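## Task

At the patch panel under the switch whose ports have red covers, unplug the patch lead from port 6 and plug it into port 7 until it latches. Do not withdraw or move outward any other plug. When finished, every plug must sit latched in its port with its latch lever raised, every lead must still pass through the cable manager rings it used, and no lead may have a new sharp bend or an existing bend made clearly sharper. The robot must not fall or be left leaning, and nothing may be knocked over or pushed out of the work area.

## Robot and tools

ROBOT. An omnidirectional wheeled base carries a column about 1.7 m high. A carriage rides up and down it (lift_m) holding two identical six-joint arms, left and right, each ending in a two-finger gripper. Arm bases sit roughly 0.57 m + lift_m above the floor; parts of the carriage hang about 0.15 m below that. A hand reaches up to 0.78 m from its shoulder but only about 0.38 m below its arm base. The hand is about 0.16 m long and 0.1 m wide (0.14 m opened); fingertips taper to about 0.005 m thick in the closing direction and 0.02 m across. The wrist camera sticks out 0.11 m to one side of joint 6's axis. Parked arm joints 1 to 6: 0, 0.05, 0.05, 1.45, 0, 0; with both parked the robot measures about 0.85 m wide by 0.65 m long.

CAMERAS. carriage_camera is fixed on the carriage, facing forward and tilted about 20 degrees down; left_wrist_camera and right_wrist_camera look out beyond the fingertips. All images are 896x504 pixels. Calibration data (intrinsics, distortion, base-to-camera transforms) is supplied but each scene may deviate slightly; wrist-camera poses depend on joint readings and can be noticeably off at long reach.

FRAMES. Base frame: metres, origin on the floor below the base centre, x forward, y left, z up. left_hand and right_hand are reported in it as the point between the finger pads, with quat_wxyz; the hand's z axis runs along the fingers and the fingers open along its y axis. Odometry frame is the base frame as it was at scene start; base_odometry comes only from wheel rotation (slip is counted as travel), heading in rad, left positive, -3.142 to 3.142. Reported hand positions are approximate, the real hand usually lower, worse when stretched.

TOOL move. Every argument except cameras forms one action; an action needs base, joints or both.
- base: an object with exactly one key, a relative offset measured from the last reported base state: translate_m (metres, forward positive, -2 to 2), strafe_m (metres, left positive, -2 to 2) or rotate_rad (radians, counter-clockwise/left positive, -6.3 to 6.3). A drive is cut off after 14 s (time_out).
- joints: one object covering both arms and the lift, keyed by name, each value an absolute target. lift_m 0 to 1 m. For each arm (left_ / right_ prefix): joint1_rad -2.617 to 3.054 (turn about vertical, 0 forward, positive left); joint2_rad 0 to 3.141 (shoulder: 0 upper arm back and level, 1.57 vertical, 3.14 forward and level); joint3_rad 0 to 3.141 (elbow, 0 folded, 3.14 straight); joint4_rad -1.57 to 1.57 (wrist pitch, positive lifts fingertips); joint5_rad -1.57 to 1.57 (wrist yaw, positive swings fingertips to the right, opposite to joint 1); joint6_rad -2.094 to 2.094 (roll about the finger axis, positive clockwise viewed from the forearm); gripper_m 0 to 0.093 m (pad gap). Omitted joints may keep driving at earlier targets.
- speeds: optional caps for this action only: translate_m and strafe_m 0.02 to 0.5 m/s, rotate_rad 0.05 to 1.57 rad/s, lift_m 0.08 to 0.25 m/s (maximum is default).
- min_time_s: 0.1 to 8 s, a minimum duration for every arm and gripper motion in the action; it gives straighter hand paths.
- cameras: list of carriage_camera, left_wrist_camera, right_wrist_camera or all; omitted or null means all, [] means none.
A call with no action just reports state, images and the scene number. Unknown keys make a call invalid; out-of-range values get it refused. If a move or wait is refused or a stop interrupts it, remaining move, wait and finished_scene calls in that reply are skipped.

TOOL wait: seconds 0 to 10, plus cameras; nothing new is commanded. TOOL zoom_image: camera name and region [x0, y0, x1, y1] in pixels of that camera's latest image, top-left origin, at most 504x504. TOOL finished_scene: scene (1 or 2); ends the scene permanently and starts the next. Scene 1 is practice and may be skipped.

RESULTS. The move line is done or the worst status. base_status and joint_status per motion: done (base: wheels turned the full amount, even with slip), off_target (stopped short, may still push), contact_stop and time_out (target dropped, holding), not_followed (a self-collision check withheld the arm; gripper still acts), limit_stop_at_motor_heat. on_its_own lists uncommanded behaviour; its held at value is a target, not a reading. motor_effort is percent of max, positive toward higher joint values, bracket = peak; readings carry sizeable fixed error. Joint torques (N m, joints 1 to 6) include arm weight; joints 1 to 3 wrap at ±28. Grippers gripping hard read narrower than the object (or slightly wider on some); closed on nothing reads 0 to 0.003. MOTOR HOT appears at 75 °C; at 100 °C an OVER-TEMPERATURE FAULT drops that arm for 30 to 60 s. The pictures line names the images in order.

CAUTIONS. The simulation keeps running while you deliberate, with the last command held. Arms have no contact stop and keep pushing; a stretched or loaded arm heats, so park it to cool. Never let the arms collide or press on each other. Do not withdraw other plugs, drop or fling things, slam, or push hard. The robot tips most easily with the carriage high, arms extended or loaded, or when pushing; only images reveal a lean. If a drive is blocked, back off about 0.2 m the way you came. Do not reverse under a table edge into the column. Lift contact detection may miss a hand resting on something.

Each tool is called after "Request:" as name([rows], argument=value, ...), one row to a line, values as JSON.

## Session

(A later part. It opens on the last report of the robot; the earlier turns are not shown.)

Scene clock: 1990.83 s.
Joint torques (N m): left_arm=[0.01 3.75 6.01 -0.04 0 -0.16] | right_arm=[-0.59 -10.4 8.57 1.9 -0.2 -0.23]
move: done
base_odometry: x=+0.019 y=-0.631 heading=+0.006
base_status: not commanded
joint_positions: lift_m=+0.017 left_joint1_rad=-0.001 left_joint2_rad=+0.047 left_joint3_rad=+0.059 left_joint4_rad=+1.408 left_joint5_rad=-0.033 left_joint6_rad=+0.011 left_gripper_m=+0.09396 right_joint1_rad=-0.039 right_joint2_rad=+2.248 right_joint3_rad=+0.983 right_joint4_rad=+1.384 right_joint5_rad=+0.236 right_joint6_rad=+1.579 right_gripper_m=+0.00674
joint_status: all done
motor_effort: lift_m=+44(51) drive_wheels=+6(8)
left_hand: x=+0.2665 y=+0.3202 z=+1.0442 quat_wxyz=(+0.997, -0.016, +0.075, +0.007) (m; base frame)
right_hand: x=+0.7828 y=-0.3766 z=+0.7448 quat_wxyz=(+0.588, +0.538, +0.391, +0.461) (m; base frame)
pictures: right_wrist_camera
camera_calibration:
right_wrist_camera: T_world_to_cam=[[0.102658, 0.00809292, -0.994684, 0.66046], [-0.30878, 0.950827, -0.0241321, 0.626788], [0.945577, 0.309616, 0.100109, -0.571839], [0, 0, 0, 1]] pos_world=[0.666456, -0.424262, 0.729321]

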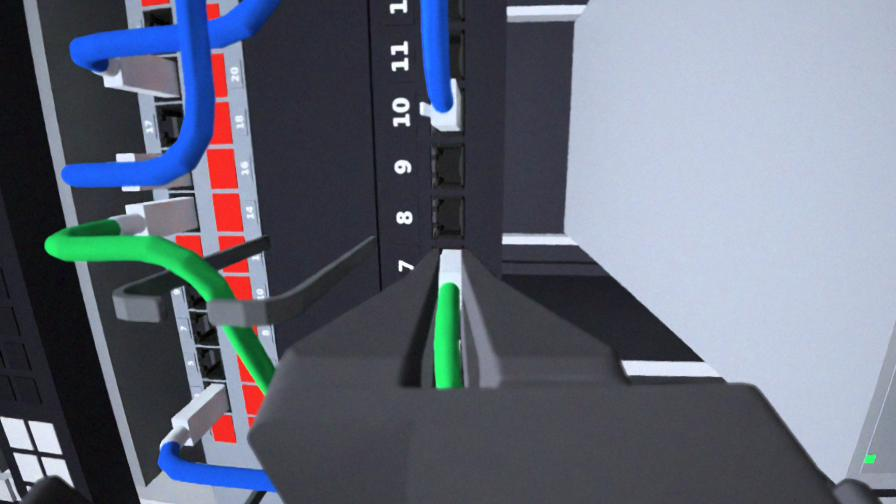

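Request:
move(joints={"lift_m": 0.0205, "right_joint4_rad": 1.315}, speeds={"lift_m": 0.08}, min_time_s=0.6, cameras=["right_wrist_camera"])

Request:
zoom_image(camera="right_wrist_camera", region=[418, 246, 468, 296])

Scene clock: 2040.83 s.
Joint torques (N m): left_arm=[-0.02 3.7 6 -0.03 0 -0.16] | right_arm=[-0.29 -10.47 8.42 1.74 -0.21 -0.2]
move: off_target
base_odometry: x=+0.019 y=-0.631 heading=+0.006
base_status: not commanded
joint_positions: lift_m=+0.020 left_joint1_rad=-0.001 left_joint2_rad=+0.047 left_joint3_rad=+0.059 left_joint4_rad=+1.408 left_joint5_rad=-0.033 left_joint6_rad=+0.011 left_gripper_m=+0.09396 right_joint1_rad=-0.039 right_joint2_rad=+2.248 right_joint3_rad=+0.983 right_joint4_rad=+1.372 right_joint5_rad=+0.235 right_joint6_rad=+1.579 right_gripper_m=+0.00674
joint_status: right_joint4_rad off_target (ended at +1.372, target +1.315); the others done
motor_effort: lift_m=+44(49) drive_wheels=+5(7)
left_hand: x=+0.2665 y=+0.3202 z=+1.0472 quat_wxyz=(+0.997, -0.016, +0.075, +0.007) (m; base frame)
right_hand: x=+0.7832 y=-0.3764 z=+0.7448 quat_wxyz=(+0.585, +0.540, +0.395, +0.458) (m; base frame)
pictures: right_wrist_camera
camera_calibration:
right_wrist_camera: T_world_to_cam=[[0.0901905, 0.0085589, -0.995888, 0.671151], [-0.310116, 0.95049, -0.0199162, 0.624482], [0.946411, 0.310637, 0.0883794, -0.563823], [0, 0, 0, 1]] pos_world=[0.666738, -0.424164, 0.730659]

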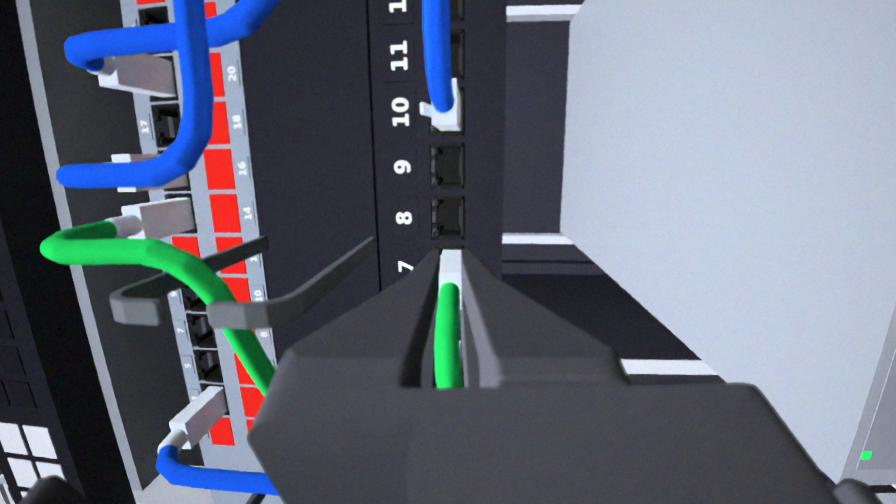

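Scaled by 10.080 from the camera's 896x504 image, which has a finer 1280x720 frame.

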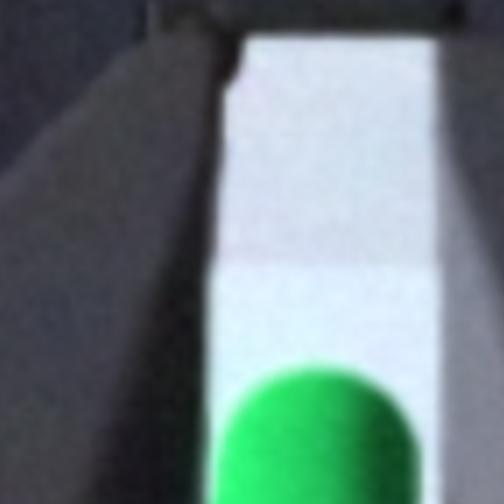

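Request:
move(base={"translate_m": 0.003}, joints={"lift_m": 0.0235, "right_joint4_rad": 1.305}, speeds={"translate_m": 0.02, "lift_m": 0.08}, min_time_s=0.6, cameras=["right_wrist_camera"])

Request:
zoom_image(camera="right_wrist_camera", region=[418, 246, 468, 296])

Scene clock: 2048.43 s.
Joint torques (N m): left_arm=[-0.01 3.74 6.02 -0.03 0 -0.15] | right_arm=[-0.4 -10.33 8.54 1.72 -0.17 -0.22]
move: off_target
base_odometry: x=+0.022 y=-0.631 heading=+0.006
base_status: done
joint_positions: lift_m=+0.023 left_joint1_rad=-0.001 left_joint2_rad=+0.047 left_joint3_rad=+0.059 left_joint4_rad=+1.408 left_joint5_rad=-0.033 left_joint6_rad=+0.011 left_gripper_m=+0.09396 right_joint1_rad=-0.039 right_joint2_rad=+2.248 right_joint3_rad=+0.979 right_joint4_rad=+1.366 right_joint5_rad=+0.234 right_joint6_rad=+1.579 right_gripper_m=+0.00674
joint_status: right_joint4_rad off_target (ended at +1.366, target +1.305); the others done
motor_effort: lift_m=+44(49) drive_wheels=+6(11)
left_hand: x=+0.2666 y=+0.3202 z=+1.0502 quat_wxyz=(+0.997, -0.016, +0.076, +0.007) (m; base frame)
right_hand: x=+0.7827 y=-0.3763 z=+0.7451 quat_wxyz=(+0.583, +0.542, +0.398, +0.456) (m; base frame)
pictures: right_wrist_camera
camera_calibration:
right_wrist_camera: T_world_to_cam=[[0.081028, 0.0088904, -0.996672, 0.679446], [-0.311032, 0.950251, -0.0168102, 0.622462], [0.946939, 0.311359, 0.0797621, -0.557136], [0, 0, 0, 1]] pos_world=[0.666126, -0.424066, 0.732087]

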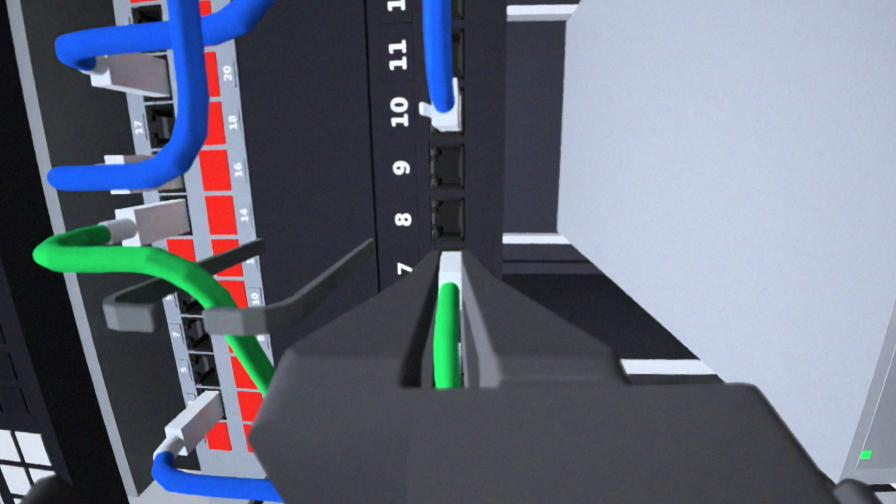

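Scaled by 10.080 from the camera's 896x504 image, which has a finer 1280x720 frame.

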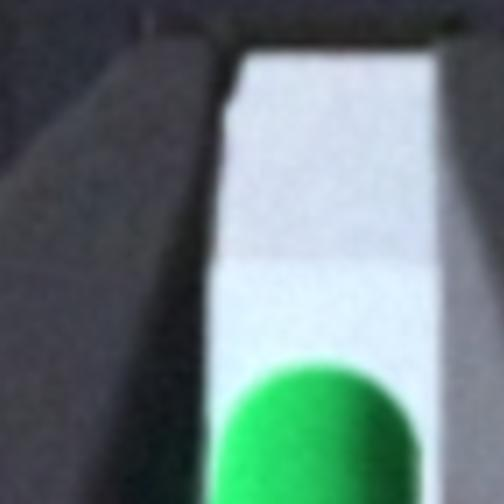

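Request:
move(base={"translate_m": 0.003}, joints={"lift_m": 0.0248}, speeds={"translate_m": 0.02, "lift_m": 0.08}, cameras=["right_wrist_camera"])

Request:
zoom_image(camera="right_wrist_camera", region=[418, 246, 468, 296])

Scene clock: 2056.40 s.
Joint torques (N m): left_arm=[0.01 3.73 6.01 0 0.01 -0.15] | right_arm=[-0.73 -10.39 9.65 1.58 -0.22 -0.28]
move: done
base_odometry: x=+0.024 y=-0.631 heading=+0.006
base_status: done
joint_positions: lift_m=+0.024 left_joint1_rad=-0.001 left_joint2_rad=+0.047 left_joint3_rad=+0.059 left_joint4_rad=+1.408 left_joint5_rad=-0.033 left_joint6_rad=+0.011 left_gripper_m=+0.09396 right_joint1_rad=-0.038 right_joint2_rad=+2.248 right_joint3_rad=+0.968 right_joint4_rad=+1.378 right_joint5_rad=+0.236 right_joint6_rad=+1.579 right_gripper_m=+0.00674
joint_status: all done
motor_effort: lift_m=+44(49) drive_wheels=+6(15)
left_hand: x=+0.2664 y=+0.3202 z=+1.0514 quat_wxyz=(+0.997, -0.016, +0.075, +0.007) (m; base frame)
right_hand: x=+0.7802 y=-0.3759 z=+0.7448 quat_wxyz=(+0.583, +0.543, +0.398, +0.455) (m; base frame)
pictures: right_wrist_camera
camera_calibration:
right_wrist_camera: T_world_to_cam=[[0.0806249, 0.00909134, -0.996703, 0.679731], [-0.309962, 0.950608, -0.0164024, 0.620407], [0.947324, 0.310262, 0.0794606, -0.555275], [0, 0, 0, 1]] pos_world=[0.663524, -0.423663, 0.731788]

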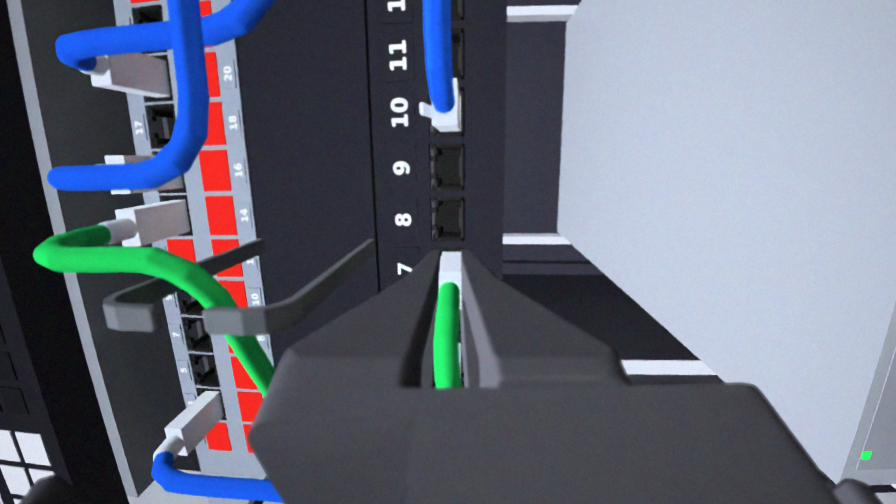

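Scaled by 10.080 from the camera's 896x504 image, which has a finer 1280x720 frame.

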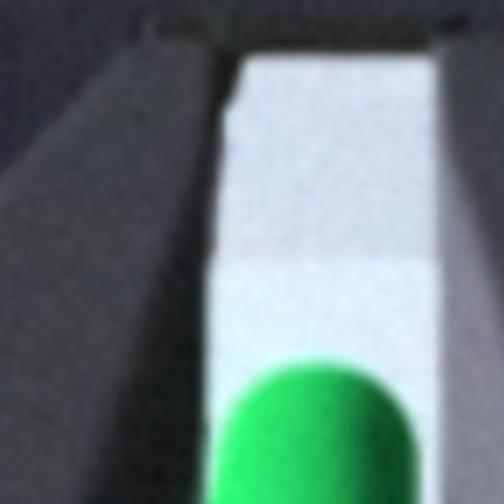

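Request:
move(base={"translate_m": -0.009}, joints={"lift_m": 0.0208}, speeds={"translate_m": 0.02, "lift_m": 0.08}, cameras=["right_wrist_camera"])

Request:
zoom_image(camera="right_wrist_camera", region=[418, 246, 468, 296])

Scene clock: 2068.80 s.
Joint torques (N m): left_arm=[-0.02 3.71 6 -0.05 0.01 -0.16] | right_arm=[-0.44 -10.52 6.75 1.99 -0.04 -0.28]
move: done
base_odometry: x=+0.015 y=-0.631 heading=+0.006
base_status: done
joint_positions: lift_m=+0.021 left_joint1_rad=-0.001 left_joint2_rad=+0.047 left_joint3_rad=+0.059 left_joint4_rad=+1.408 left_joint5_rad=-0.033 left_joint6_rad=+0.011 left_gripper_m=+0.09396 right_joint1_rad=-0.038 right_joint2_rad=+2.248 right_joint3_rad=+1.003 right_joint4_rad=+1.337 right_joint5_rad=+0.228 right_joint6_rad=+1.579 right_gripper_m=+0.00674
joint_status: all done
on_its_own: right_joint4_rad moved -0.040 to your old target +1.305
motor_effort: lift_m=+35(36) drive_wheels=+5(6)
left_hand: x=+0.2664 y=+0.3202 z=+1.0483 quat_wxyz=(+0.997, -0.016, +0.075, +0.007) (m; base frame)
right_hand: x=+0.7883 y=-0.3749 z=+0.7451 quat_wxyz=(+0.580, +0.542, +0.401, +0.456) (m; base frame)
pictures: right_wrist_camera
camera_calibration:
right_wrist_camera: T_world_to_cam=[[0.0755743, 0.00912197, -0.997098, 0.683653], [-0.317622, 0.948092, -0.0154002, 0.626239], [0.945201, 0.317864, 0.0745487, -0.555207], [0, 0, 0, 1]] pos_world=[0.672023, -0.423488, 0.732704]

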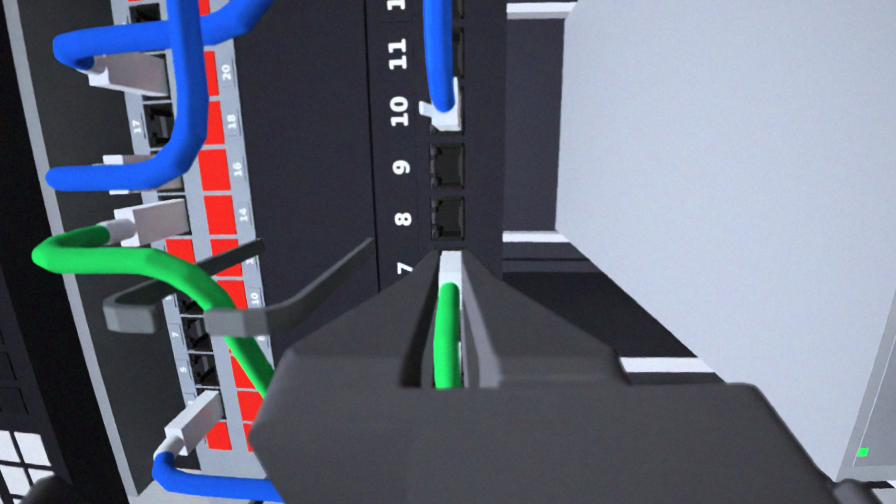

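Scaled by 10.080 from the camera's 896x504 image, which has a finer 1280x720 frame.

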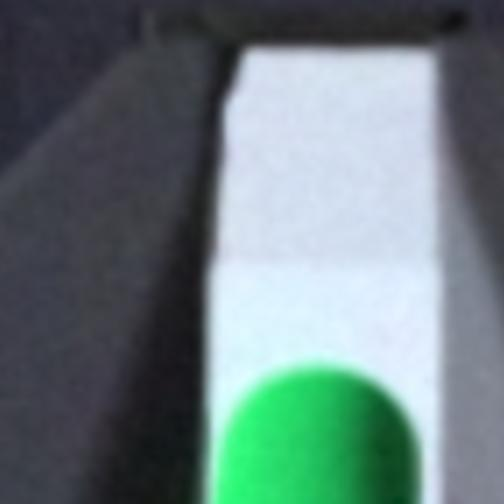

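Request:
move(joints={"right_gripper_m": 0.0145}, min_time_s=2.0, cameras=["right_wrist_camera"])

Request:
zoom_image(camera="right_wrist_camera", region=[410, 200, 490, 290])

Scene clock: 2098.60 s.
Joint torques (N m): left_arm=[0.03 3.75 5.96 -0.04 0.02 -0.14] | right_arm=[-0.46 -10.5 6.23 2.13 -0.09 -0.27]
move: done
base_odometry: x=+0.015 y=-0.631 heading=+0.006
base_status: not commanded
joint_positions: lift_m=+0.021 left_joint1_rad=-0.001 left_joint2_rad=+0.047 left_joint3_rad=+0.059 left_joint4_rad=+1.408 left_joint5_rad=-0.033 left_joint6_rad=+0.011 left_gripper_m=+0.09396 right_joint1_rad=-0.038 right_joint2_rad=+2.248 right_joint3_rad=+1.011 right_joint4_rad=+1.328 right_joint5_rad=+0.228 right_joint6_rad=+1.579 right_gripper_m=+0.01442
joint_status: all done
motor_effort: lift_m=+35(35) drive_wheels=+3(6)
left_hand: x=+0.2664 y=+0.3202 z=+1.0483 quat_wxyz=(+0.997, -0.016, +0.075, +0.007) (m; base frame)
right_hand: x=+0.7900 y=-0.3749 z=+0.7459 quat_wxyz=(+0.580, +0.542, +0.402, +0.456) (m; base frame)
pictures: right_wrist_camera
camera_calibration:
right_wrist_camera: T_world_to_cam=[[0.0744979, 0.00917973, -0.997179, 0.685235], [-0.317645, 0.948091, -0.015003, 0.62661], [0.945279, 0.317866, 0.0735467, -0.556164], [0, 0, 0, 1]] pos_world=[0.673721, -0.423588, 0.733607]

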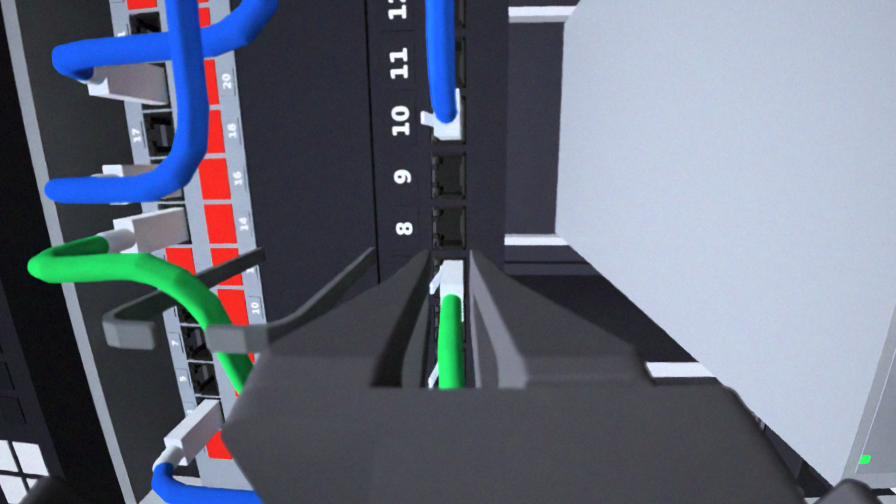

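Scaled by 5.600 from the camera's 896x504 image, which has a finer 1280x720 frame.

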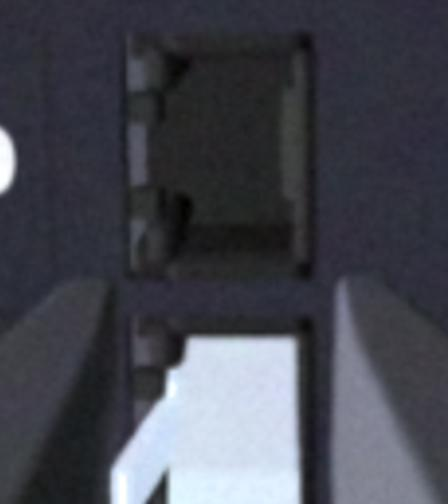

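Request:
move(joints={"right_gripper_m": 0.022, "right_joint3_rad": 1.02, "right_joint4_rad": 1.318}, min_time_s=0.8, cameras=[])

Request:
move(base={"translate_m": -0.013}, speeds={"translate_m": 0.02}, cameras=["right_wrist_camera"])

Request:
zoom_image(camera="right_wrist_camera", region=[410, 200, 490, 290])

Scene clock: 2158.97 s.
Joint torques (N m): left_arm=[-0.02 3.74 5.98 -0.03 0.01 -0.15] | right_arm=[-0.65 -10.56 5.16 2.25 -0.05 -0.25]
move: done
base_odometry: x=+0.015 y=-0.631 heading=+0.006
base_status: not commanded
joint_positions: lift_m=+0.021 left_joint1_rad=-0.001 left_joint2_rad=+0.047 left_joint3_rad=+0.059 left_joint4_rad=+1.408 left_joint5_rad=-0.033 left_joint6_rad=+0.011 left_gripper_m=+0.09396 right_joint1_rad=-0.038 right_joint2_rad=+2.248 right_joint3_rad=+1.011 right_joint4_rad=+1.328 right_joint5_rad=+0.229 right_joint6_rad=+1.579 right_gripper_m=+0.02188
joint_status: all done
motor_effort: lift_m=+35(35) drive_wheels=+3(5)
left_hand: x=+0.2664 y=+0.3202 z=+1.0483 quat_wxyz=(+0.997, -0.016, +0.075, +0.007) (m; base frame)
right_hand: x=+0.7900 y=-0.3751 z=+0.7459 quat_wxyz=(+0.580, +0.543, +0.402, +0.456) (m; base frame)
pictures: none
No camera images: "cameras" was empty.

Scene clock: 2160.07 s.
Joint torques (N m): left_arm=[0.03 3.84 5.9 -0.03 0.01 -0.15] | right_arm=[-0.53 -10.73 5.31 2.38 -0.12 -0.27]
move: done
base_odometry: x=+0.002 y=-0.631 heading=+0.006
base_status: done
joint_positions: lift_m=+0.021 left_joint1_rad=-0.001 left_joint2_rad=+0.047 left_joint3_rad=+0.059 left_joint4_rad=+1.408 left_joint5_rad=-0.033 left_joint6_rad=+0.011 left_gripper_m=+0.09396 right_joint1_rad=-0.039 right_joint2_rad=+2.248 right_joint3_rad=+1.011 right_joint4_rad=+1.324 right_joint5_rad=+0.229 right_joint6_rad=+1.579 right_gripper_m=+0.02189
joint_status: not commanded
motor_effort: lift_m=+35(35) drive_wheels=+5(8)
left_hand: x=+0.2664 y=+0.3202 z=+1.0483 quat_wxyz=(+0.997, -0.016, +0.075, +0.007) (m; base frame)
right_hand: x=+0.7900 y=-0.3753 z=+0.7449 quat_wxyz=(+0.579, +0.544, +0.403, +0.454) (m; base frame)
pictures: right_wrist_camera
camera_calibration:
right_wrist_camera: T_world_to_cam=[[0.0702905, 0.00937014, -0.997483, 0.687897], [-0.316615, 0.94846, -0.0134015, 0.625043], [0.945946, 0.31676, 0.0696344, -0.554016], [0, 0, 0, 1]] pos_world=[0.673614, -0.423784, 0.73312]

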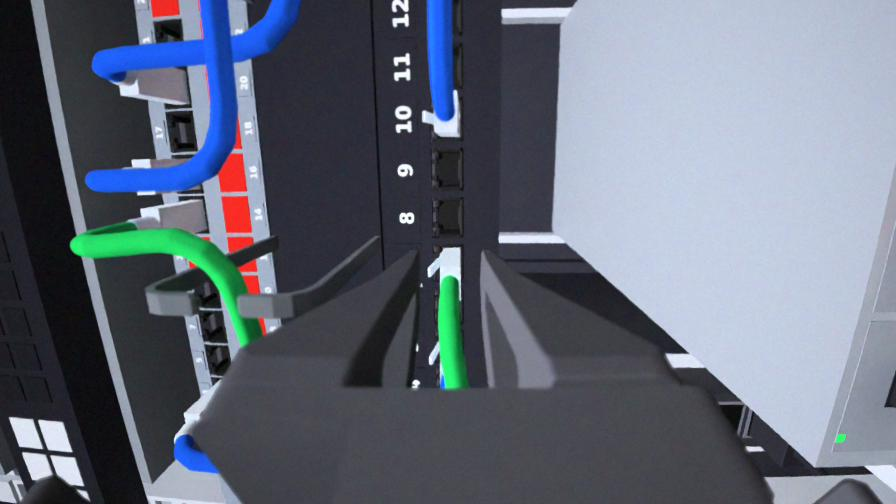

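Scaled by 5.600 from the camera's 896x504 image, which has a finer 1280x720 frame.

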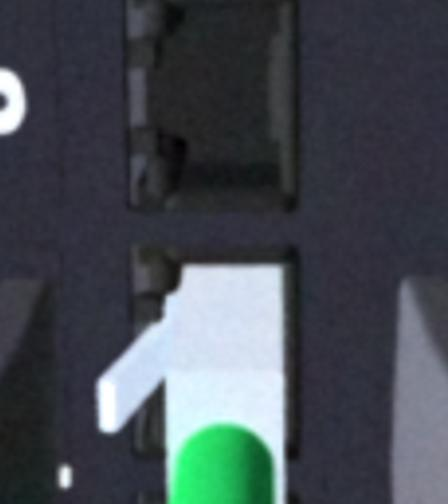

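Request:
move(base={"translate_m": 0.0024}, joints={"right_gripper_m": 0.011}, speeds={"translate_m": 0.02}, min_time_s=1.2, cameras=["right_wrist_camera"])

Request:
zoom_image(camera="right_wrist_camera", region=[410, 200, 490, 290])

Scene clock: 2177.37 s.
Joint torques (N m): left_arm=[0.02 3.74 6.04 -0.02 0.02 -0.15] | right_arm=[-0.55 -10.61 5.24 2.38 -0.12 -0.22]
move: done
base_odometry: x=+0.005 y=-0.631 heading=+0.007
base_status: done
joint_positions: lift_m=+0.021 left_joint1_rad=-0.001 left_joint2_rad=+0.047 left_joint3_rad=+0.059 left_joint4_rad=+1.409 left_joint5_rad=-0.033 left_joint6_rad=+0.011 left_gripper_m=+0.09396 right_joint1_rad=-0.039 right_joint2_rad=+2.248 right_joint3_rad=+1.011 right_joint4_rad=+1.322 right_joint5_rad=+0.229 right_joint6_rad=+1.579 right_gripper_m=+0.01111
joint_status: all done
motor_effort: lift_m=+35(35) drive_wheels=+3(12)
left_hand: x=+0.2663 y=+0.3202 z=+1.0483 quat_wxyz=(+0.997, -0.016, +0.075, +0.007) (m; base frame)
right_hand: x=+0.7900 y=-0.3757 z=+0.7444 quat_wxyz=(+0.579, +0.544, +0.403, +0.454) (m; base frame)
pictures: right_wrist_camera
camera_calibration:
right_wrist_camera: T_world_to_cam=[[0.0683952, 0.00932278, -0.997615, 0.688968], [-0.31594, 0.948693, -0.0127948, 0.624584], [0.946311, 0.316061, 0.0678315, -0.552992], [0, 0, 0, 1]] pos_world=[0.673511, -0.424182, 0.732826]

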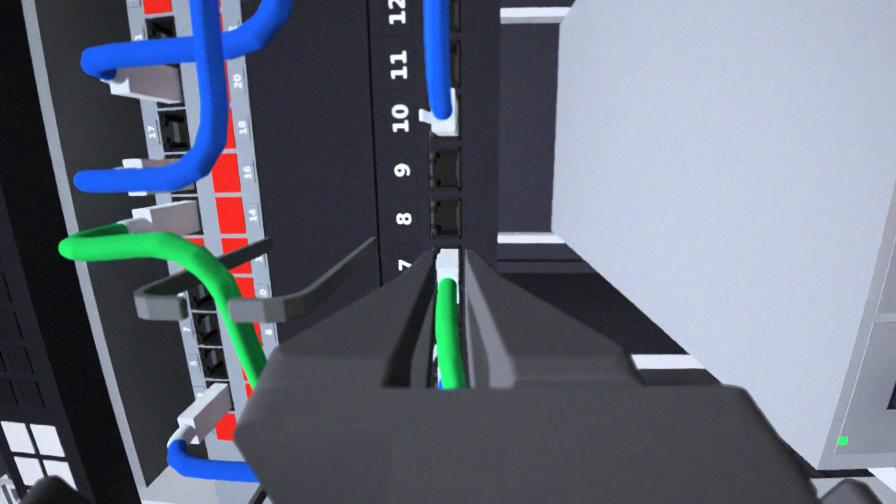

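Scaled by 5.600 from the camera's 896x504 image, which has a finer 1280x720 frame.

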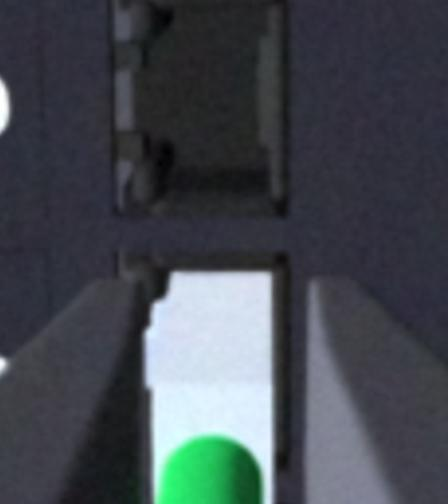

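Request:
move(joints={"right_gripper_m": 0.0}, min_time_s=1.5, cameras=["right_wrist_camera"])

Request:
zoom_image(camera="right_wrist_camera", region=[410, 200, 490, 290])

Scene clock: 2208.47 s.
Joint torques (N m): left_arm=[0.02 3.73 6 -0.04 0 -0.15] | right_arm=[-0.49 -10.35 5.23 2.37 -0.09 -0.21]
move: off_target
base_odometry: x=+0.005 y=-0.631 heading=+0.007
base_status: not commanded
joint_positions: lift_m=+0.021 left_joint1_rad=-0.001 left_joint2_rad=+0.047 left_joint3_rad=+0.059 left_joint4_rad=+1.409 left_joint5_rad=-0.033 left_joint6_rad=+0.011 left_gripper_m=+0.09396 right_joint1_rad=-0.039 right_joint2_rad=+2.248 right_joint3_rad=+1.011 right_joint4_rad=+1.323 right_joint5_rad=+0.229 right_joint6_rad=+1.577 right_gripper_m=+0.00631
joint_status: right_gripper_m off_target (ended at +0.00634, target +0.00000)
motor_effort: lift_m=+35(35) drive_wheels=+4(5)
left_hand: x=+0.2663 y=+0.3202 z=+1.0483 quat_wxyz=(+0.997, -0.016, +0.075, +0.007) (m; base frame)
right_hand: x=+0.7900 y=-0.3757 z=+0.7447 quat_wxyz=(+0.580, +0.544, +0.403, +0.454) (m; base frame)
pictures: right_wrist_camera
camera_calibration:
right_wrist_camera: T_world_to_cam=[[0.0690931, 0.00785736, -0.997579, 0.688148], [-0.31579, 0.94872, -0.0143994, 0.625676], [0.94631, 0.316021, 0.0680313, -0.553176], [0, 0, 0, 1]] pos_world=[0.673512, -0.424183, 0.733125]

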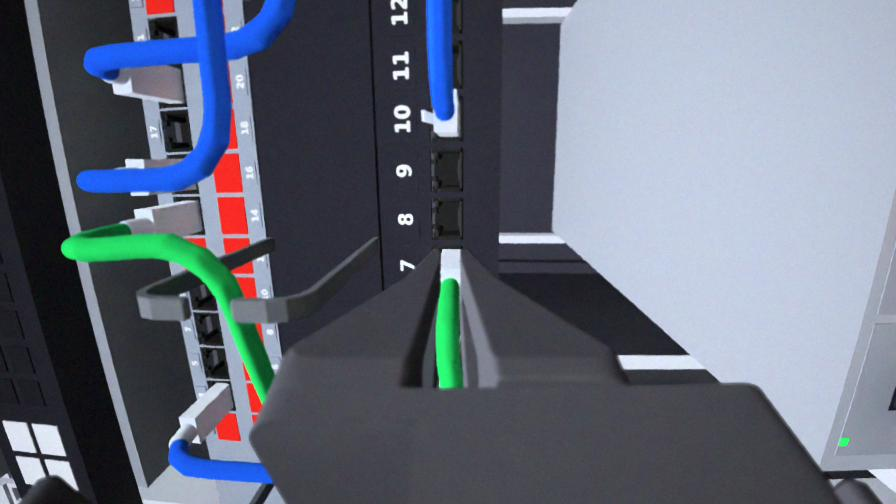

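Scaled by 5.600 from the camera's 896x504 image, which has a finer 1280x720 frame.

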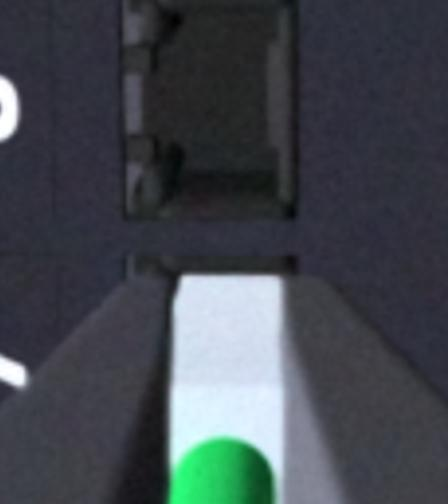

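Request:
move(base={"translate_m": 0.009}, joints={"lift_m": 0.0245}, speeds={"translate_m": 0.02, "lift_m": 0.08}, cameras=["right_wrist_camera"])

Request:
zoom_image(camera="right_wrist_camera", region=[410, 200, 490, 290])

Scene clock: 2218.90 s.
Joint torques (N m): left_arm=[-0.09 3.63 5.96 -0.05 0.01 -0.15] | right_arm=[-0.77 -10.36 7.94 1.84 -0.34 -0.19]
move: done
base_odometry: x=+0.014 y=-0.631 heading=+0.007
base_status: done
joint_positions: lift_m=+0.024 left_joint1_rad=-0.001 left_joint2_rad=+0.047 left_joint3_rad=+0.059 left_joint4_rad=+1.409 left_joint5_rad=-0.033 left_joint6_rad=+0.011 left_gripper_m=+0.09396 right_joint1_rad=-0.039 right_joint2_rad=+2.248 right_joint3_rad=+0.977 right_joint4_rad=+1.362 right_joint5_rad=+0.251 right_joint6_rad=+1.577 right_gripper_m=+0.00631
joint_status: all done
motor_effort: lift_m=+43(51) drive_wheels=+5(11)
left_hand: x=+0.2663 y=+0.3202 z=+1.0513 quat_wxyz=(+0.997, -0.016, +0.075, +0.007) (m; base frame)
right_hand: x=+0.7816 y=-0.3791 z=+0.7445 quat_wxyz=(+0.586, +0.547, +0.395, +0.449) (m; base frame)
pictures: right_wrist_camera
camera_calibration:
right_wrist_camera: T_world_to_cam=[[0.0751225, 0.00800552, -0.997142, 0.683518], [-0.294364, 0.955583, -0.0145049, 0.612176], [0.952736, 0.294613, 0.0741423, -0.561908], [0, 0, 0, 1]] pos_world=[0.664206, -0.424911, 0.732105]

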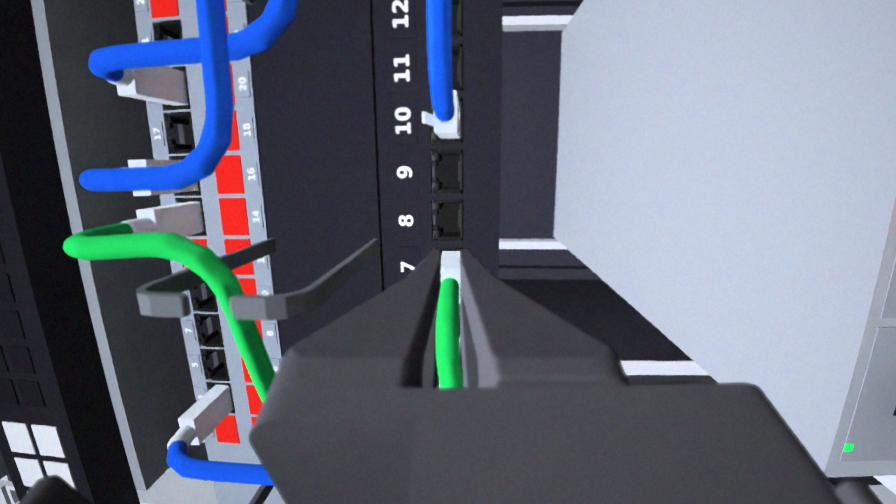

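Scaled by 5.600 from the camera's 896x504 image, which has a finer 1280x720 frame.

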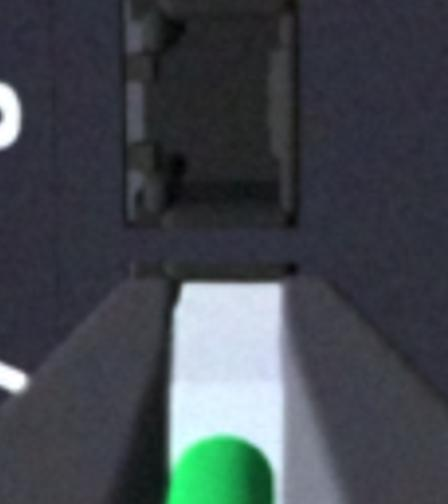

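Request:
move(base={"translate_m": -0.009}, joints={"lift_m": 0.021}, speeds={"translate_m": 0.02, "lift_m": 0.08}, cameras=[])

Request:
move(base={"translate_m": -0.006}, speeds={"translate_m": 0.02}, cameras=["right_wrist_camera"])

Request:
zoom_image(camera="right_wrist_camera", region=[410, 200, 490, 290])

Scene clock: 2230.53 s.
Joint torques (N m): left_arm=[-0.01 3.77 6.08 -0.03 0.01 -0.15] | right_arm=[-0.64 -10.7 5.33 2.33 -0.13 -0.29]
move: done
base_odometry: x=+0.005 y=-0.631 heading=+0.007
base_status: done
joint_positions: lift_m=+0.021 left_joint1_rad=-0.001 left_joint2_rad=+0.047 left_joint3_rad=+0.059 left_joint4_rad=+1.408 left_joint5_rad=-0.033 left_joint6_rad=+0.011 left_gripper_m=+0.09396 right_joint1_rad=-0.039 right_joint2_rad=+2.248 right_joint3_rad=+1.011 right_joint4_rad=+1.323 right_joint5_rad=+0.229 right_joint6_rad=+1.576 right_gripper_m=+0.00630
joint_status: all done
motor_effort: lift_m=+35(38) drive_wheels=+4(5)
left_hand: x=+0.2664 y=+0.3202 z=+1.0485 quat_wxyz=(+0.997, -0.016, +0.075, +0.007) (m; base frame)
right_hand: x=+0.7901 y=-0.3757 z=+0.7450 quat_wxyz=(+0.580, +0.544, +0.403, +0.453) (m; base frame)
pictures: none
No camera images: "cameras" was empty.

Scene clock: 2231.23 s.
Joint torques (N m): left_arm=[0.02 3.74 5.98 -0.04 0.01 -0.15] | right_arm=[-0.12 -10.45 3.43 2.7 0.01 -0.2]
move: done
base_odometry: x=-0.001 y=-0.631 heading=+0.007
base_status: done
joint_positions: lift_m=+0.021 left_joint1_rad=-0.001 left_joint2_rad=+0.047 left_joint3_rad=+0.059 left_joint4_rad=+1.408 left_joint5_rad=-0.033 left_joint6_rad=+0.011 left_gripper_m=+0.09396 right_joint1_rad=-0.042 right_joint2_rad=+2.248 right_joint3_rad=+1.033 right_joint4_rad=+1.291 right_joint5_rad=+0.222 right_joint6_rad=+1.576 right_gripper_m=+0.00629
joint_status: not commanded
motor_effort: lift_m=+35(35) drive_wheels=-3(8)
left_hand: x=+0.2664 y=+0.3202 z=+1.0485 quat_wxyz=(+0.997, -0.016, +0.075, +0.007) (m; base frame)
right_hand: x=+0.7950 y=-0.3765 z=+0.7456 quat_wxyz=(+0.577, +0.545, +0.407, +0.452) (m; base frame)
pictures: right_wrist_camera
camera_calibration:
right_wrist_camera: T_world_to_cam=[[0.0590209, 0.00716119, -0.998231, 0.696951], [-0.319454, 0.947525, -0.0120904, 0.628744], [0.945762, 0.319602, 0.0582114, -0.548638], [0, 0, 0, 1]] pos_world=[0.678601, -0.425396, 0.735257]

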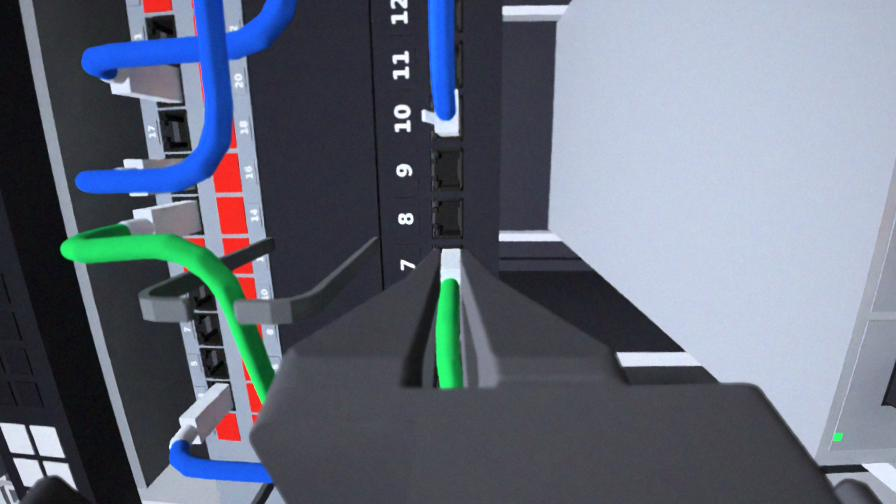

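Scaled by 5.600 from the camera's 896x504 image, which has a finer 1280x720 frame.

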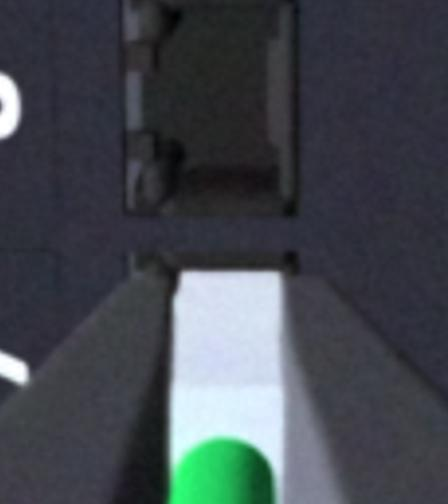

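Request:
move(base={"translate_m": -0.004}, speeds={"translate_m": 0.02}, cameras=["right_wrist_camera"])

Request:
zoom_image(camera="right_wrist_camera", region=[410, 200, 490, 290])

Scene clock: 2241.20 s.
Joint torques (N m): left_arm=[-0.02 3.75 6 -0.11 0.01 -0.15] | right_arm=[0.08 -10.59 2.55 2.98 0.06 -0.19]
move: done
base_odometry: x=-0.005 y=-0.631 heading=+0.008
base_status: done
joint_positions: lift_m=+0.021 left_joint1_rad=-0.001 left_joint2_rad=+0.047 left_joint3_rad=+0.059 left_joint4_rad=+1.408 left_joint5_rad=-0.033 left_joint6_rad=+0.011 left_gripper_m=+0.09396 right_joint1_rad=-0.045 right_joint2_rad=+2.248 right_joint3_rad=+1.048 right_joint4_rad=+1.269 right_joint5_rad=+0.216 right_joint6_rad=+1.575 right_gripper_m=+0.00628
joint_status: not commanded
motor_effort: lift_m=+35(35) drive_wheels=-4(9)
left_hand: x=+0.2664 y=+0.3202 z=+1.0485 quat_wxyz=(+0.997, -0.016, +0.075, +0.007) (m; base frame)
right_hand: x=+0.7983 y=-0.3769 z=+0.7461 quat_wxyz=(+0.575, +0.546, +0.411, +0.451) (m; base frame)
pictures: right_wrist_camera
camera_calibration:
right_wrist_camera: T_world_to_cam=[[0.0517773, 0.00618918, -0.998639, 0.703004], [-0.323047, 0.94632, -0.0108844, 0.631665], [0.944965, 0.323171, 0.0509973, -0.544291], [0, 0, 0, 1]] pos_world=[0.681994, -0.426209, 0.73668]

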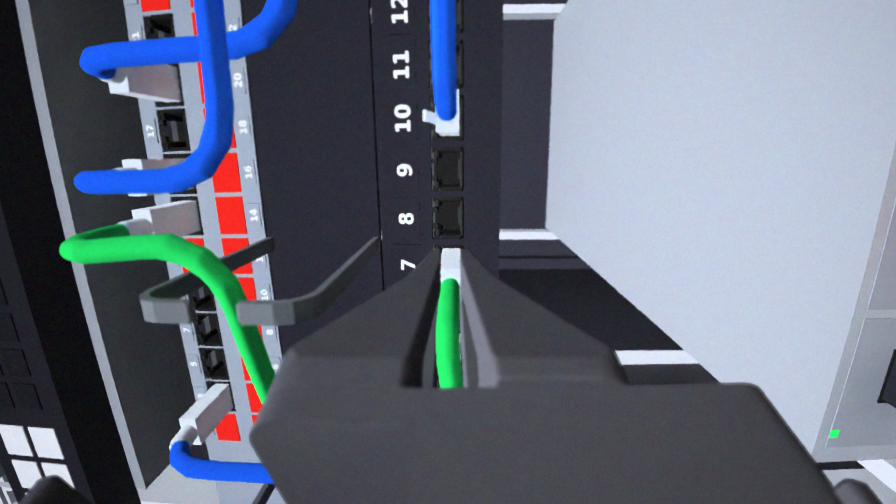

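Scaled by 5.600 from the camera's 896x504 image, which has a finer 1280x720 frame.

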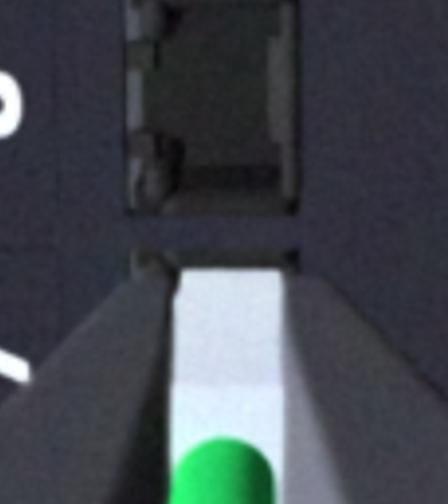

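Request:
move(base={"translate_m": 0.01}, speeds={"translate_m": 0.02}, cameras=[])

Request:
move(base={"translate_m": 0.009}, joints={"lift_m": 0.0245}, speeds={"translate_m": 0.02, "lift_m": 0.08}, cameras=["right_wrist_camera"])

Request:
zoom_image(camera="right_wrist_camera", region=[410, 200, 490, 290])

Scene clock: 2255.63 s.
Joint torques (N m): left_arm=[-0.01 3.75 6 -0.04 0.02 -0.17] | right_arm=[0.03 -10.54 5.42 2.29 -0.1 -0.24]
move: done
base_odometry: x=+0.005 y=-0.631 heading=+0.008
base_status: done
joint_positions: lift_m=+0.021 left_joint1_rad=-0.001 left_joint2_rad=+0.047 left_joint3_rad=+0.059 left_joint4_rad=+1.408 left_joint5_rad=-0.033 left_joint6_rad=+0.011 left_gripper_m=+0.09396 right_joint1_rad=-0.045 right_joint2_rad=+2.248 right_joint3_rad=+1.009 right_joint4_rad=+1.326 right_joint5_rad=+0.227 right_joint6_rad=+1.575 right_gripper_m=+0.00628
joint_status: not commanded
motor_effort: lift_m=+35(35) drive_wheels=+3(8)
left_hand: x=+0.2664 y=+0.3202 z=+1.0485 quat_wxyz=(+0.997, -0.016, +0.075, +0.007) (m; base frame)
right_hand: x=+0.7893 y=-0.3786 z=+0.7449 quat_wxyz=(+0.581, +0.544, +0.402, +0.452) (m; base frame)
pictures: none
No camera images: "cameras" was empty.

Scene clock: 2256.47 s.
Joint torques (N m): left_arm=[0.02 3.67 5.97 -0.01 0 -0.16] | right_arm=[-0.13 -10.45 8.2 1.89 -0.21 -0.24]
move: done
base_odometry: x=+0.014 y=-0.631 heading=+0.007
base_status: done
joint_positions: lift_m=+0.024 left_joint1_rad=-0.001 left_joint2_rad=+0.047 left_joint3_rad=+0.059 left_joint4_rad=+1.408 left_joint5_rad=-0.033 left_joint6_rad=+0.011 left_gripper_m=+0.09396 right_joint1_rad=-0.044 right_joint2_rad=+2.248 right_joint3_rad=+0.976 right_joint4_rad=+1.365 right_joint5_rad=+0.243 right_joint6_rad=+1.575 right_gripper_m=+0.00628
joint_status: all done
motor_effort: lift_m=+43(51) drive_wheels=+6(9)
left_hand: x=+0.2664 y=+0.3202 z=+1.0512 quat_wxyz=(+0.997, -0.016, +0.075, +0.007) (m; base frame)
right_hand: x=+0.7814 y=-0.3801 z=+0.7445 quat_wxyz=(+0.585, +0.546, +0.396, +0.450) (m; base frame)
pictures: right_wrist_camera
camera_calibration:
right_wrist_camera: T_world_to_cam=[[0.0752658, 0.00572411, -0.997147, 0.682573], [-0.297832, 0.954467, -0.0170016, 0.617156], [0.951647, 0.298262, 0.0735436, -0.558688], [0, 0, 0, 1]] pos_world=[0.664108, -0.426326, 0.732207]

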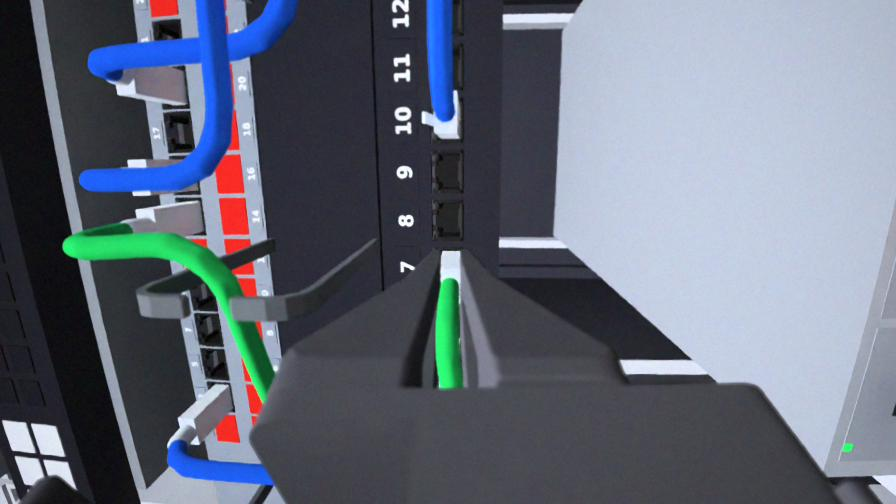

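Scaled by 5.600 from the camera's 896x504 image, which has a finer 1280x720 frame.

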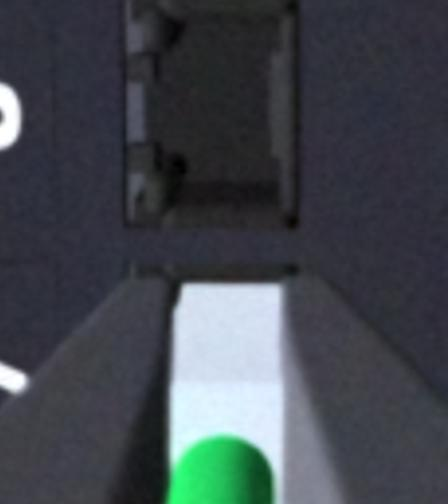

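Request:
move(base={"translate_m": -0.008}, joints={"lift_m": 0.0213}, speeds={"translate_m": 0.02, "lift_m": 0.08}, cameras=[])

Request:
move(joints={"right_gripper_m": 0.0135}, min_time_s=1.8, cameras=[])

Request:
move(joints={"right_gripper_m": 0.024}, min_time_s=0.8, cameras=["right_wrist_camera"])

Request:
zoom_image(camera="right_wrist_camera", region=[410, 200, 490, 290])

Scene clock: 2265.40 s.
Joint torques (N m): left_arm=[-0.03 3.73 6 -0.01 0 -0.16] | right_arm=[-0.1 -10.65 5.87 2.23 -0.08 -0.18]
move: done
base_odometry: x=+0.006 y=-0.631 heading=+0.007
base_status: done
joint_positions: lift_m=+0.022 left_joint1_rad=-0.001 left_joint2_rad=+0.047 left_joint3_rad=+0.059 left_joint4_rad=+1.408 left_joint5_rad=-0.033 left_joint6_rad=+0.011 left_gripper_m=+0.09396 right_joint1_rad=-0.044 right_joint2_rad=+2.248 right_joint3_rad=+1.006 right_joint4_rad=+1.328 right_joint5_rad=+0.228 right_joint6_rad=+1.575 right_gripper_m=+0.00628
joint_status: all done
motor_effort: lift_m=+35(37) drive_wheels=+3(4)
left_hand: x=+0.2664 y=+0.3202 z=+1.0488 quat_wxyz=(+0.997, -0.016, +0.075, +0.007) (m; base frame)
right_hand: x=+0.7888 y=-0.3780 z=+0.7448 quat_wxyz=(+0.581, +0.544, +0.402, +0.452) (m; base frame)
pictures: none
No camera images: "cameras" was empty.

Scene clock: 2267.47 s.
Joint torques (N m): left_arm=[-0.02 3.7 5.96 -0.05 0.01 -0.15] | right_arm=[-0.25 -10.41 5.59 2.32 -0.1 -0.15]
move: done
base_odometry: x=+0.006 y=-0.631 heading=+0.007
base_status: not commanded
joint_positions: lift_m=+0.022 left_joint1_rad=-0.001 left_joint2_rad=+0.047 left_joint3_rad=+0.059 left_joint4_rad=+1.408 left_joint5_rad=-0.033 left_joint6_rad=+0.011 left_gripper_m=+0.09396 right_joint1_rad=-0.044 right_joint2_rad=+2.248 right_joint3_rad=+1.006 right_joint4_rad=+1.328 right_joint5_rad=+0.228 right_joint6_rad=+1.575 right_gripper_m=+0.01342
joint_status: all done
motor_effort: lift_m=+35(35) drive_wheels=+4(4)
left_hand: x=+0.2664 y=+0.3202 z=+1.0488 quat_wxyz=(+0.997, -0.016, +0.075, +0.007) (m; base frame)
right_hand: x=+0.7888 y=-0.3780 z=+0.7448 quat_wxyz=(+0.581, +0.544, +0.402, +0.452) (m; base frame)
pictures: none
No camera images: "cameras" was empty.

Scene clock: 2268.53 s.
Joint torques (N m): left_arm=[-0.01 3.71 5.97 -0.03 0.01 -0.16] | right_arm=[-0.05 -10.44 5.61 2.33 -0.09 -0.23]
move: done
base_odometry: x=+0.006 y=-0.631 heading=+0.007
base_status: not commanded
joint_positions: lift_m=+0.022 left_joint1_rad=-0.001 left_joint2_rad=+0.047 left_joint3_rad=+0.059 left_joint4_rad=+1.408 left_joint5_rad=-0.033 left_joint6_rad=+0.011 left_gripper_m=+0.09396 right_joint1_rad=-0.044 right_joint2_rad=+2.248 right_joint3_rad=+1.006 right_joint4_rad=+1.328 right_joint5_rad=+0.228 right_joint6_rad=+1.575 right_gripper_m=+0.02390
joint_status: all done
motor_effort: lift_m=+35(35) drive_wheels=+3(4)
left_hand: x=+0.2664 y=+0.3202 z=+1.0488 quat_wxyz=(+0.997, -0.016, +0.075, +0.007) (m; base frame)
right_hand: x=+0.7888 y=-0.3780 z=+0.7447 quat_wxyz=(+0.581, +0.544, +0.402, +0.452) (m; base frame)
pictures: right_wrist_camera
camera_calibration:
right_wrist_camera: T_world_to_cam=[[0.0690154, 0.00566463, -0.9976, 0.687493], [-0.311989, 0.949948, -0.0161898, 0.626214], [0.947576, 0.312357, 0.0673283, -0.553185], [0, 0, 0, 1]] pos_world=[0.672109, -0.425973, 0.733226]

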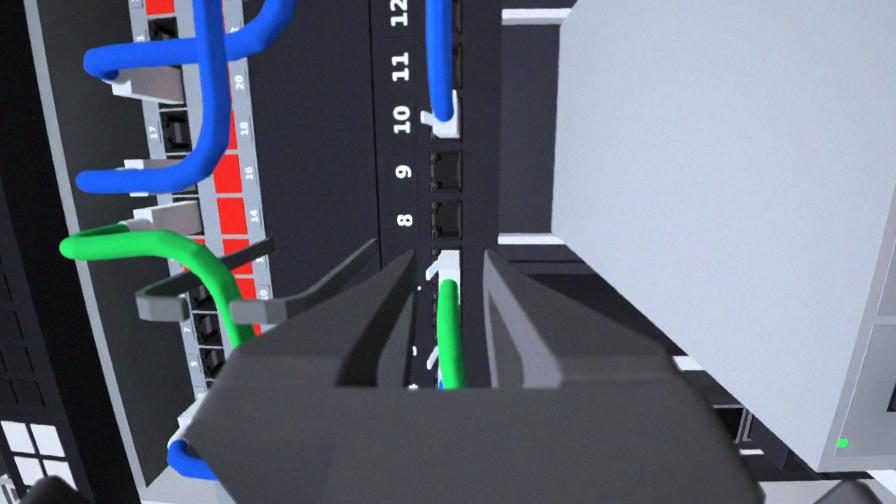

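Scaled by 5.600 from the camera's 896x504 image, which has a finer 1280x720 frame.

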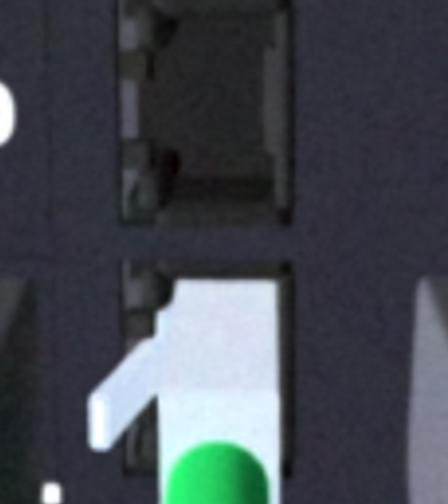

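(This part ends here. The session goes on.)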